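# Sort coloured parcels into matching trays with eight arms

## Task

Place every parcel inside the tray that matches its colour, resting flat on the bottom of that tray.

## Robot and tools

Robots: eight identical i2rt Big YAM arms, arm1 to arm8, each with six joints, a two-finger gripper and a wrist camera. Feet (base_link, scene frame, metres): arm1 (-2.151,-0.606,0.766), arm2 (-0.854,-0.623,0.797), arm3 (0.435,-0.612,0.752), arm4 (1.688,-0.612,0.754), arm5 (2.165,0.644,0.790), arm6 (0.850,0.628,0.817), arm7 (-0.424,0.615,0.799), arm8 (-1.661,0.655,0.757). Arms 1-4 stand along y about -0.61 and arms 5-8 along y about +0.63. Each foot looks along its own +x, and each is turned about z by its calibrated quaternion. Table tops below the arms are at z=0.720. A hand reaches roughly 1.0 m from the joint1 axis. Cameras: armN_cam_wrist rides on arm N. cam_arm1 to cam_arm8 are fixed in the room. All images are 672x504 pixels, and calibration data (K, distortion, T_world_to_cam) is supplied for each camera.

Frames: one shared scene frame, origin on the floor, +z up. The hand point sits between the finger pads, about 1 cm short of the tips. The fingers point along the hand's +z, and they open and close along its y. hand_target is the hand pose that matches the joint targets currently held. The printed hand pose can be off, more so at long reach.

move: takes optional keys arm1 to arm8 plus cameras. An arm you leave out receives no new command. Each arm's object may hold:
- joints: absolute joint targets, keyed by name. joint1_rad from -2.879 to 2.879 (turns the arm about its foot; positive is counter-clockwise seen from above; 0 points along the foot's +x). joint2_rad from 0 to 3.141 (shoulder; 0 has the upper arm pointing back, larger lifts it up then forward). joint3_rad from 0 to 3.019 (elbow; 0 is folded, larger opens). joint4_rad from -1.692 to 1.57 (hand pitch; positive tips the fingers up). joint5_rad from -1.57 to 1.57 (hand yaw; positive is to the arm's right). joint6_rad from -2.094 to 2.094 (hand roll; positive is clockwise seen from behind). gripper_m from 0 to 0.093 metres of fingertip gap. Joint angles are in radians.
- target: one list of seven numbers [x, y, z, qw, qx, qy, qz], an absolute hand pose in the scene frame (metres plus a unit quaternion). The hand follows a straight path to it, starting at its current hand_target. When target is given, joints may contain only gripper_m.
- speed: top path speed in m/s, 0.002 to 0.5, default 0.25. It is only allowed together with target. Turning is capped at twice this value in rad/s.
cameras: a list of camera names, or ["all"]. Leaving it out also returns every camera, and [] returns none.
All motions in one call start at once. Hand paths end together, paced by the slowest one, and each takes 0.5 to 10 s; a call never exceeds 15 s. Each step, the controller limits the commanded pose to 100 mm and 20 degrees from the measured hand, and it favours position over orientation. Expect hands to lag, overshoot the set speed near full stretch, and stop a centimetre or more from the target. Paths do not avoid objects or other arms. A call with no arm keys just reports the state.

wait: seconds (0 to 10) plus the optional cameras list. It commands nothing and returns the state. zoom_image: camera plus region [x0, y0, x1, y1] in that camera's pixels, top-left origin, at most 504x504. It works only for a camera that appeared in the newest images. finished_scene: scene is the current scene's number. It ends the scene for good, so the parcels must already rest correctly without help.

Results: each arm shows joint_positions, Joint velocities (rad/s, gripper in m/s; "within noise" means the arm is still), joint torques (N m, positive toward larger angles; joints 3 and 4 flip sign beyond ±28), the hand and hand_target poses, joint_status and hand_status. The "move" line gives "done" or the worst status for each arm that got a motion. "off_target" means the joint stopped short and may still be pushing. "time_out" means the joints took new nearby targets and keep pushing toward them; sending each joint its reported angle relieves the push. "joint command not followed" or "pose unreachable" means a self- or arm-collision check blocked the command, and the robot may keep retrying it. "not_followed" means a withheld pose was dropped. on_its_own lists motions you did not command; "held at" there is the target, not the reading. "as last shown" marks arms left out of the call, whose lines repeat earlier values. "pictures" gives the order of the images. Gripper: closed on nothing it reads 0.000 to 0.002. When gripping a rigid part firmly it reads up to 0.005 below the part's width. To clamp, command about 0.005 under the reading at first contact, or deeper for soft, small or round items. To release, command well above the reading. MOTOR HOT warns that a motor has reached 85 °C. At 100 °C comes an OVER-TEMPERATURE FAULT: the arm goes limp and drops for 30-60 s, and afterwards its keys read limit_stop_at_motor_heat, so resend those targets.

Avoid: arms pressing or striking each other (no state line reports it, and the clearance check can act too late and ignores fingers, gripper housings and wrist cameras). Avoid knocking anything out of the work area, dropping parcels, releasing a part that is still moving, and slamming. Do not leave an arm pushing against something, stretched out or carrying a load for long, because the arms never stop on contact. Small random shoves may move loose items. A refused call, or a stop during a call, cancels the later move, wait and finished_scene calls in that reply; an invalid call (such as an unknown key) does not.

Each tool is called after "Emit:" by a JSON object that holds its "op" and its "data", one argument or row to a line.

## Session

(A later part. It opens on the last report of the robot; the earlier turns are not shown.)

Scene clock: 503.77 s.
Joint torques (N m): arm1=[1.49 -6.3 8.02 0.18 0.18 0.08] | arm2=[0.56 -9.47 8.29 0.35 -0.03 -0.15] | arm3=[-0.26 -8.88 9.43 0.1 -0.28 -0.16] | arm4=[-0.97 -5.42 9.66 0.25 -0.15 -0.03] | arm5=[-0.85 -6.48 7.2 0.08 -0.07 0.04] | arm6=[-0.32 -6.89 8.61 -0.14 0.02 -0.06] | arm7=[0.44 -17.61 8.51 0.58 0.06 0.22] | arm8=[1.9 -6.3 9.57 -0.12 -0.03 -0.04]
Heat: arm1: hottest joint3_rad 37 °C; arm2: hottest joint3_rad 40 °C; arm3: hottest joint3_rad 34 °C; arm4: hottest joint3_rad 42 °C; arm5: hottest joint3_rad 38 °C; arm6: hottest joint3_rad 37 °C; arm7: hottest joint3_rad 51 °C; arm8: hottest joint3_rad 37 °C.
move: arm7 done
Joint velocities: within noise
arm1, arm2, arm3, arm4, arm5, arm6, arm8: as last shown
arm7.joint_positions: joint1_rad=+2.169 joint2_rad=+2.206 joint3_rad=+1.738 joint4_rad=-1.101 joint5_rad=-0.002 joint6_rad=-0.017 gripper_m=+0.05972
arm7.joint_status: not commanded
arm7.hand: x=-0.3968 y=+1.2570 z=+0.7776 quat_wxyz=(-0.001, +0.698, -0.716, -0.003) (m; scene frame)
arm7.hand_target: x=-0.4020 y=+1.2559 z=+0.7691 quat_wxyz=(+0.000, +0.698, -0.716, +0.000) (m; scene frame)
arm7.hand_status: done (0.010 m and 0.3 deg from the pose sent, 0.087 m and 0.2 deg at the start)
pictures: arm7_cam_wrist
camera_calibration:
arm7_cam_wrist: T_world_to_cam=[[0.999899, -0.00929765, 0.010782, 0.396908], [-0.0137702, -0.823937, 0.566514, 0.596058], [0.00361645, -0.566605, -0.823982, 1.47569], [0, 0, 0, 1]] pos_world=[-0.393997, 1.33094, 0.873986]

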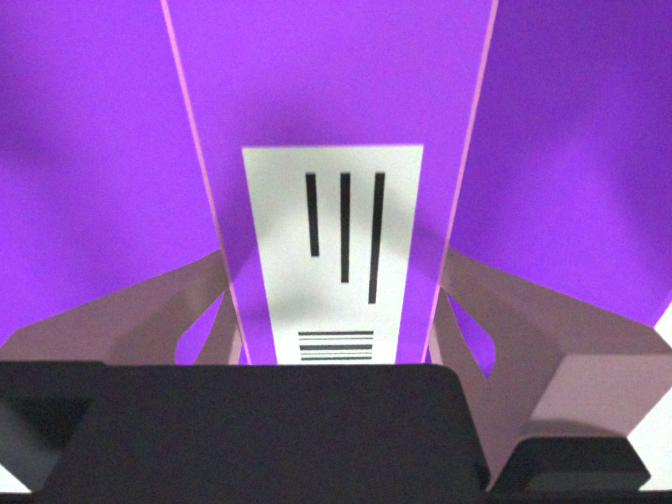

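Emit:
{"op": "move", "data": {
  "arm7": {"target":[-0.402,1.256,0.763,0,0.698,-0.716,0],"speed":0.08},
  "cameras": []
}}

Emit:
{"op": "move", "data": {
  "arm7": {"joints":{"gripper_m":0.093}},
  "cameras": []
}}

Emit:
{"op": "move", "data": {
  "arm7": {"target":[-0.4,1.256,0.95,0,0.698,-0.716,0],"speed":0.25},
  "cameras": ["arm7_cam_wrist"]
}}

Emit:
{"op": "move", "data": {
  "arm7": {"target":[-0.404,0.97,1.12,0,0.698,-0.716,0],"speed":0.4},
  "cameras": ["cam_arm7"]
}}

Scene clock: 514.17 s.
Joint torques (N m): arm1=[2.14 -6.42 8.06 0.21 0.15 0.08] | arm2=[0.56 -9.52 8.29 0.35 -0.03 -0.15] | arm3=[-0.32 -9 9.37 0.1 -0.29 -0.16] | arm4=[-0.91 -5.42 9.65 0.24 -0.15 -0.03] | arm5=[-1.08 -6.42 7.27 0.14 -0.06 0.02] | arm6=[-0.26 -6.89 8.59 -0.13 0.02 -0.07] | arm7=[0.44 -16.85 8.16 0.58 0.04 0.21] | arm8=[1.67 -6.3 9.55 -0.12 -0.01 -0.05]
Heat: arm1: hottest joint3_rad 37 °C; arm2: hottest joint3_rad 40 °C; arm3: hottest joint3_rad 34 °C; arm4: hottest joint3_rad 42 °C; arm5: hottest joint3_rad 38 °C; arm6: hottest joint3_rad 37 °C; arm7: hottest joint3_rad 50 °C; arm8: hottest joint3_rad 37 °C.
move: arm7 off_target
Joint velocities: within noise
arm1, arm2, arm3, arm4: as last shown
arm5.joint_positions: joint1_rad=+1.565 joint2_rad=+1.250 joint3_rad=+1.447 joint4_rad=-1.676 joint5_rad=+0.000 joint6_rad=+0.071 gripper_m=+0.09288
arm5.joint_status: not commanded
arm5.hand: x=+2.0669 y=+0.2912 z=+1.1291 quat_wxyz=(+0.028, +0.815, +0.577, -0.032) (m; scene frame)
arm5.hand_target: x=+2.0669 y=+0.2919 z=+1.1294 quat_wxyz=(+0.024, +0.818, +0.574, -0.029) (m; scene frame)
arm5.hand_status: not commanded
arm6.joint_positions: joint1_rad=-1.224 joint2_rad=+1.291 joint3_rad=+1.404 joint4_rad=-1.682 joint5_rad=+0.000 joint6_rad=+0.079 gripper_m=+0.09288
arm6.joint_status: not commanded
arm6.hand: x=+0.7527 y=+0.2792 z=+1.1274 quat_wxyz=(+0.000, -0.819, -0.573, +0.001) (m; scene frame)
arm6.hand_target: x=+0.7549 y=+0.2810 z=+1.1301 quat_wxyz=(+0.000, -0.819, -0.574, +0.000) (m; scene frame)
arm6.hand_status: not commanded
arm7.joint_positions: joint1_rad=+2.169 joint2_rad=+2.206 joint3_rad=+1.738 joint4_rad=-1.090 joint5_rad=-0.002 joint6_rad=-0.017 gripper_m=+0.05972
arm7.joint_status: not commanded
arm7.hand: x=-0.3967 y=+1.2597 z=+0.7776 quat_wxyz=(-0.005, +0.698, -0.716, -0.006) (m; scene frame)
arm7.hand_target: x=-0.4020 y=+1.2558 z=+0.7632 quat_wxyz=(+0.000, +0.698, -0.716, +0.000) (m; scene frame)
arm7.hand_status: off_target (0.016 m and 0.9 deg from the pose sent, 0.016 m and 0.3 deg at the start)
arm8.joint_positions: joint1_rad=+0.333 joint2_rad=+1.196 joint3_rad=+1.490 joint4_rad=-1.673 joint5_rad=-0.002 joint6_rad=+0.075 gripper_m=+0.09293
arm8.joint_status: not commanded
arm8.hand: x=-1.7580 y=+0.3102 z=+1.1350 quat_wxyz=(-0.062, -0.815, -0.571, +0.074) (m; scene frame)
arm8.hand_target: x=-1.7590 y=+0.3099 z=+1.1293 quat_wxyz=(-0.054, -0.816, -0.572, +0.066) (m; scene frame)
arm8.hand_status: not commanded
pictures: none
No camera images: "cameras" was empty.

Scene clock: 514.80 s.
Joint torques (N m): arm1=[1.9 -6.18 8.01 0.17 0.17 0.07] | arm2=[0.56 -9.47 8.29 0.36 -0.03 -0.15] | arm3=[-0.21 -8.94 9.35 0.12 -0.29 -0.17] | arm4=[-0.91 -5.42 9.65 0.25 -0.15 -0.03] | arm5=[-0.38 -6.48 7.24 0.1 -0.05 0.06] | arm6=[-0.26 -6.89 8.59 -0.12 0.02 -0.07] | arm7=[0.5 -16.97 8.18 0.53 0.04 0.2] | arm8=[1.61 -6.24 9.62 -0.08 -0.03 -0.06]
Heat: arm1: hottest joint3_rad 37 °C; arm2: hottest joint3_rad 40 °C; arm3: hottest joint3_rad 34 °C; arm4: hottest joint3_rad 42 °C; arm5: hottest joint3_rad 38 °C; arm6: hottest joint3_rad 37 °C; arm7: hottest joint3_rad 50 °C; arm8: hottest joint3_rad 37 °C.
move: arm7 done
Joint velocities: within noise
arm1, arm2, arm3, arm4, arm5, arm6, arm8: as last shown
arm7.joint_positions: joint1_rad=+2.169 joint2_rad=+2.206 joint3_rad=+1.738 joint4_rad=-1.090 joint5_rad=-0.002 joint6_rad=-0.017 gripper_m=+0.09283
arm7.joint_status: all done
arm7.hand: x=-0.3967 y=+1.2597 z=+0.7776 quat_wxyz=(-0.005, +0.698, -0.716, -0.006) (m; scene frame)
arm7.hand_target: x=-0.4020 y=+1.2557 z=+0.7632 quat_wxyz=(+0.000, +0.698, -0.716, +0.000) (m; scene frame)
arm7.hand_status: not commanded
pictures: none
No camera images: "cameras" was empty.

Scene clock: 516.40 s.
Joint torques (N m): arm1=[1.9 -6.18 8.06 0.31 0.17 0.07] | arm2=[0.56 -9.52 8.29 0.35 -0.03 -0.15] | arm3=[-0.21 -8.94 9.42 0.1 -0.29 -0.17] | arm4=[-0.91 -5.42 9.65 0.25 -0.15 -0.03] | arm5=[-1.08 -6.18 7.2 0.13 -0.02 0.02] | arm6=[-0.26 -6.89 8.61 -0.13 0.02 -0.06] | arm7=[0.21 -16.5 15.08 -0.32 0.04 0.18] | arm8=[1.79 -6.3 9.55 -0.1 -0.04 -0.04]
Heat: arm1: hottest joint3_rad 37 °C; arm2: hottest joint3_rad 40 °C; arm3: hottest joint3_rad 34 °C; arm4: hottest joint3_rad 42 °C; arm5: hottest joint3_rad 38 °C; arm6: hottest joint3_rad 37 °C; arm7: hottest joint3_rad 50 °C; arm8: hottest joint3_rad 37 °C.
move: arm7 off_target
Joint velocities: within noise
arm1, arm2, arm3, arm4, arm5, arm6, arm8: as last shown
arm7.joint_positions: joint1_rad=+2.169 joint2_rad=+2.050 joint3_rad=+1.910 joint4_rad=-1.466 joint5_rad=-0.002 joint6_rad=-0.017 gripper_m=+0.09292
arm7.joint_status: not commanded
arm7.hand: x=-0.3974 y=+1.2401 z=+0.9367 quat_wxyz=(+0.013, +0.698, -0.716, +0.010) (m; scene frame)
arm7.hand_target: x=-0.4002 y=+1.2550 z=+0.9501 quat_wxyz=(+0.000, +0.698, -0.716, -0.001) (m; scene frame)
arm7.hand_status: off_target (0.021 m and 1.9 deg from the pose sent, 0.172 m and 0.9 deg at the start)
pictures: arm7_cam_wrist
camera_calibration:
arm7_cam_wrist: T_world_to_cam=[[0.999915, -0.00889123, 0.00954899, 0.396302], [-0.0128345, -0.801979, 0.597214, 0.4364], [0.00234812, -0.597286, -0.802025, 1.61419], [0, 0, 0, 1]] pos_world=[-0.394458, 1.31764, 1.03022]

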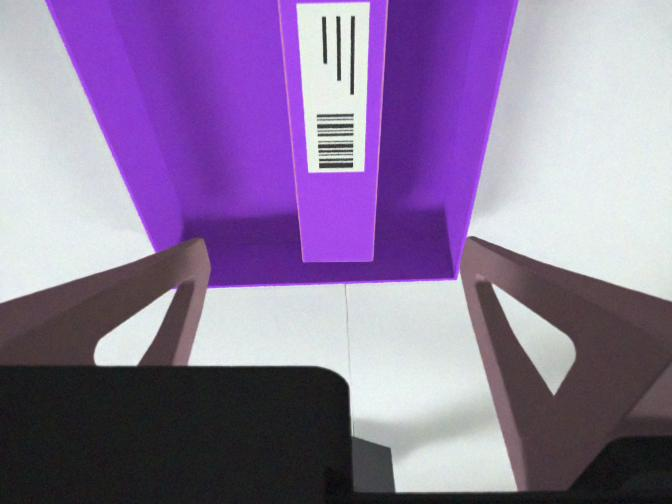

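Scene clock: 518.13 s.
Joint torques (N m): arm1=[2.14 -6.59 8.06 0.2 0.22 0.08] | arm2=[0.56 -9.52 8.29 0.35 -0.03 -0.15] | arm3=[-0.32 -9 9.4 0.09 -0.29 -0.16] | arm4=[-0.91 -5.42 9.65 0.25 -0.15 -0.03] | arm5=[-0.91 -6.24 7.2 0.17 -0.06 0.05] | arm6=[-0.32 -6.89 8.62 -0.14 0.01 -0.06] | arm7=[-1.03 -7.59 9.05 -0.24 0.03 0.02] | arm8=[1.67 -6.3 9.5 -0.09 -0.01 -0.06]
Heat: arm1: hottest joint3_rad 37 °C; arm2: hottest joint3_rad 40 °C; arm3: hottest joint3_rad 34 °C; arm4: hottest joint3_rad 42 °C; arm5: hottest joint3_rad 38 °C; arm6: hottest joint3_rad 37 °C; arm7: hottest joint3_rad 50 °C; arm8: hottest joint3_rad 37 °C.
move: arm7 done
Joint velocities: within noise
arm1, arm2, arm4, arm5, arm6, arm8: as last shown
arm3.joint_positions: joint1_rad=+0.190 joint2_rad=+1.216 joint3_rad=+1.492 joint4_rad=-1.675 joint5_rad=-0.004 joint6_rad=-0.402 gripper_m=+0.09297
arm3.joint_status: not commanded
arm3.hand: x=+0.1013 y=-0.4657 z=+1.1216 quat_wxyz=(-0.035, +0.996, -0.009, -0.077) (m; scene frame)
arm3.hand_target: x=+0.0999 y=-0.4680 z=+1.1193 quat_wxyz=(-0.031, +0.997, +0.000, -0.070) (m; scene frame)
arm3.hand_status: not commanded
arm7.joint_positions: joint1_rad=+2.167 joint2_rad=+1.272 joint3_rad=+1.429 joint4_rad=-1.695 joint5_rad=-0.002 joint6_rad=-0.018 gripper_m=+0.09292
arm7.joint_status: not commanded
arm7.hand: x=-0.4077 y=+0.9743 z=+1.1267 quat_wxyz=(-0.012, +0.698, -0.716, -0.013) (m; scene frame)
arm7.hand_target: x=-0.4042 y=+0.9700 z=+1.1199 quat_wxyz=(-0.002, +0.698, -0.716, -0.002) (m; scene frame)
arm7.hand_status: done (0.009 m and 2.0 deg from the pose sent, 0.327 m and 1.9 deg at the start; a joint's target at an end of its range on 22 of 52 steps)
pictures: cam_arm7

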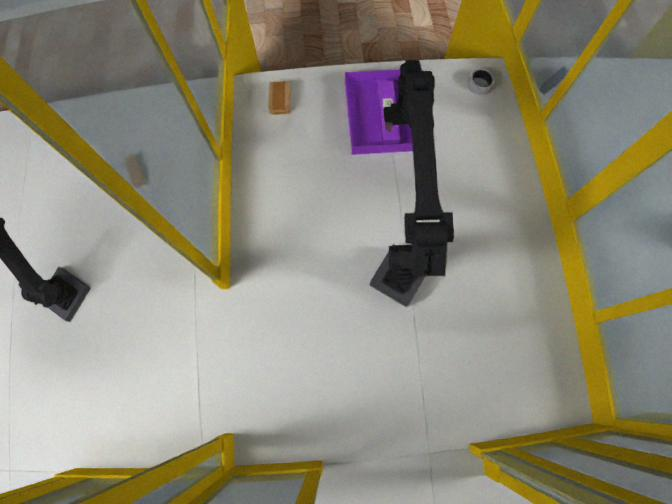

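Emit:
{"op": "finished_scene", "data": {
  "scene": 2
}}

The scene is finished: the task was done.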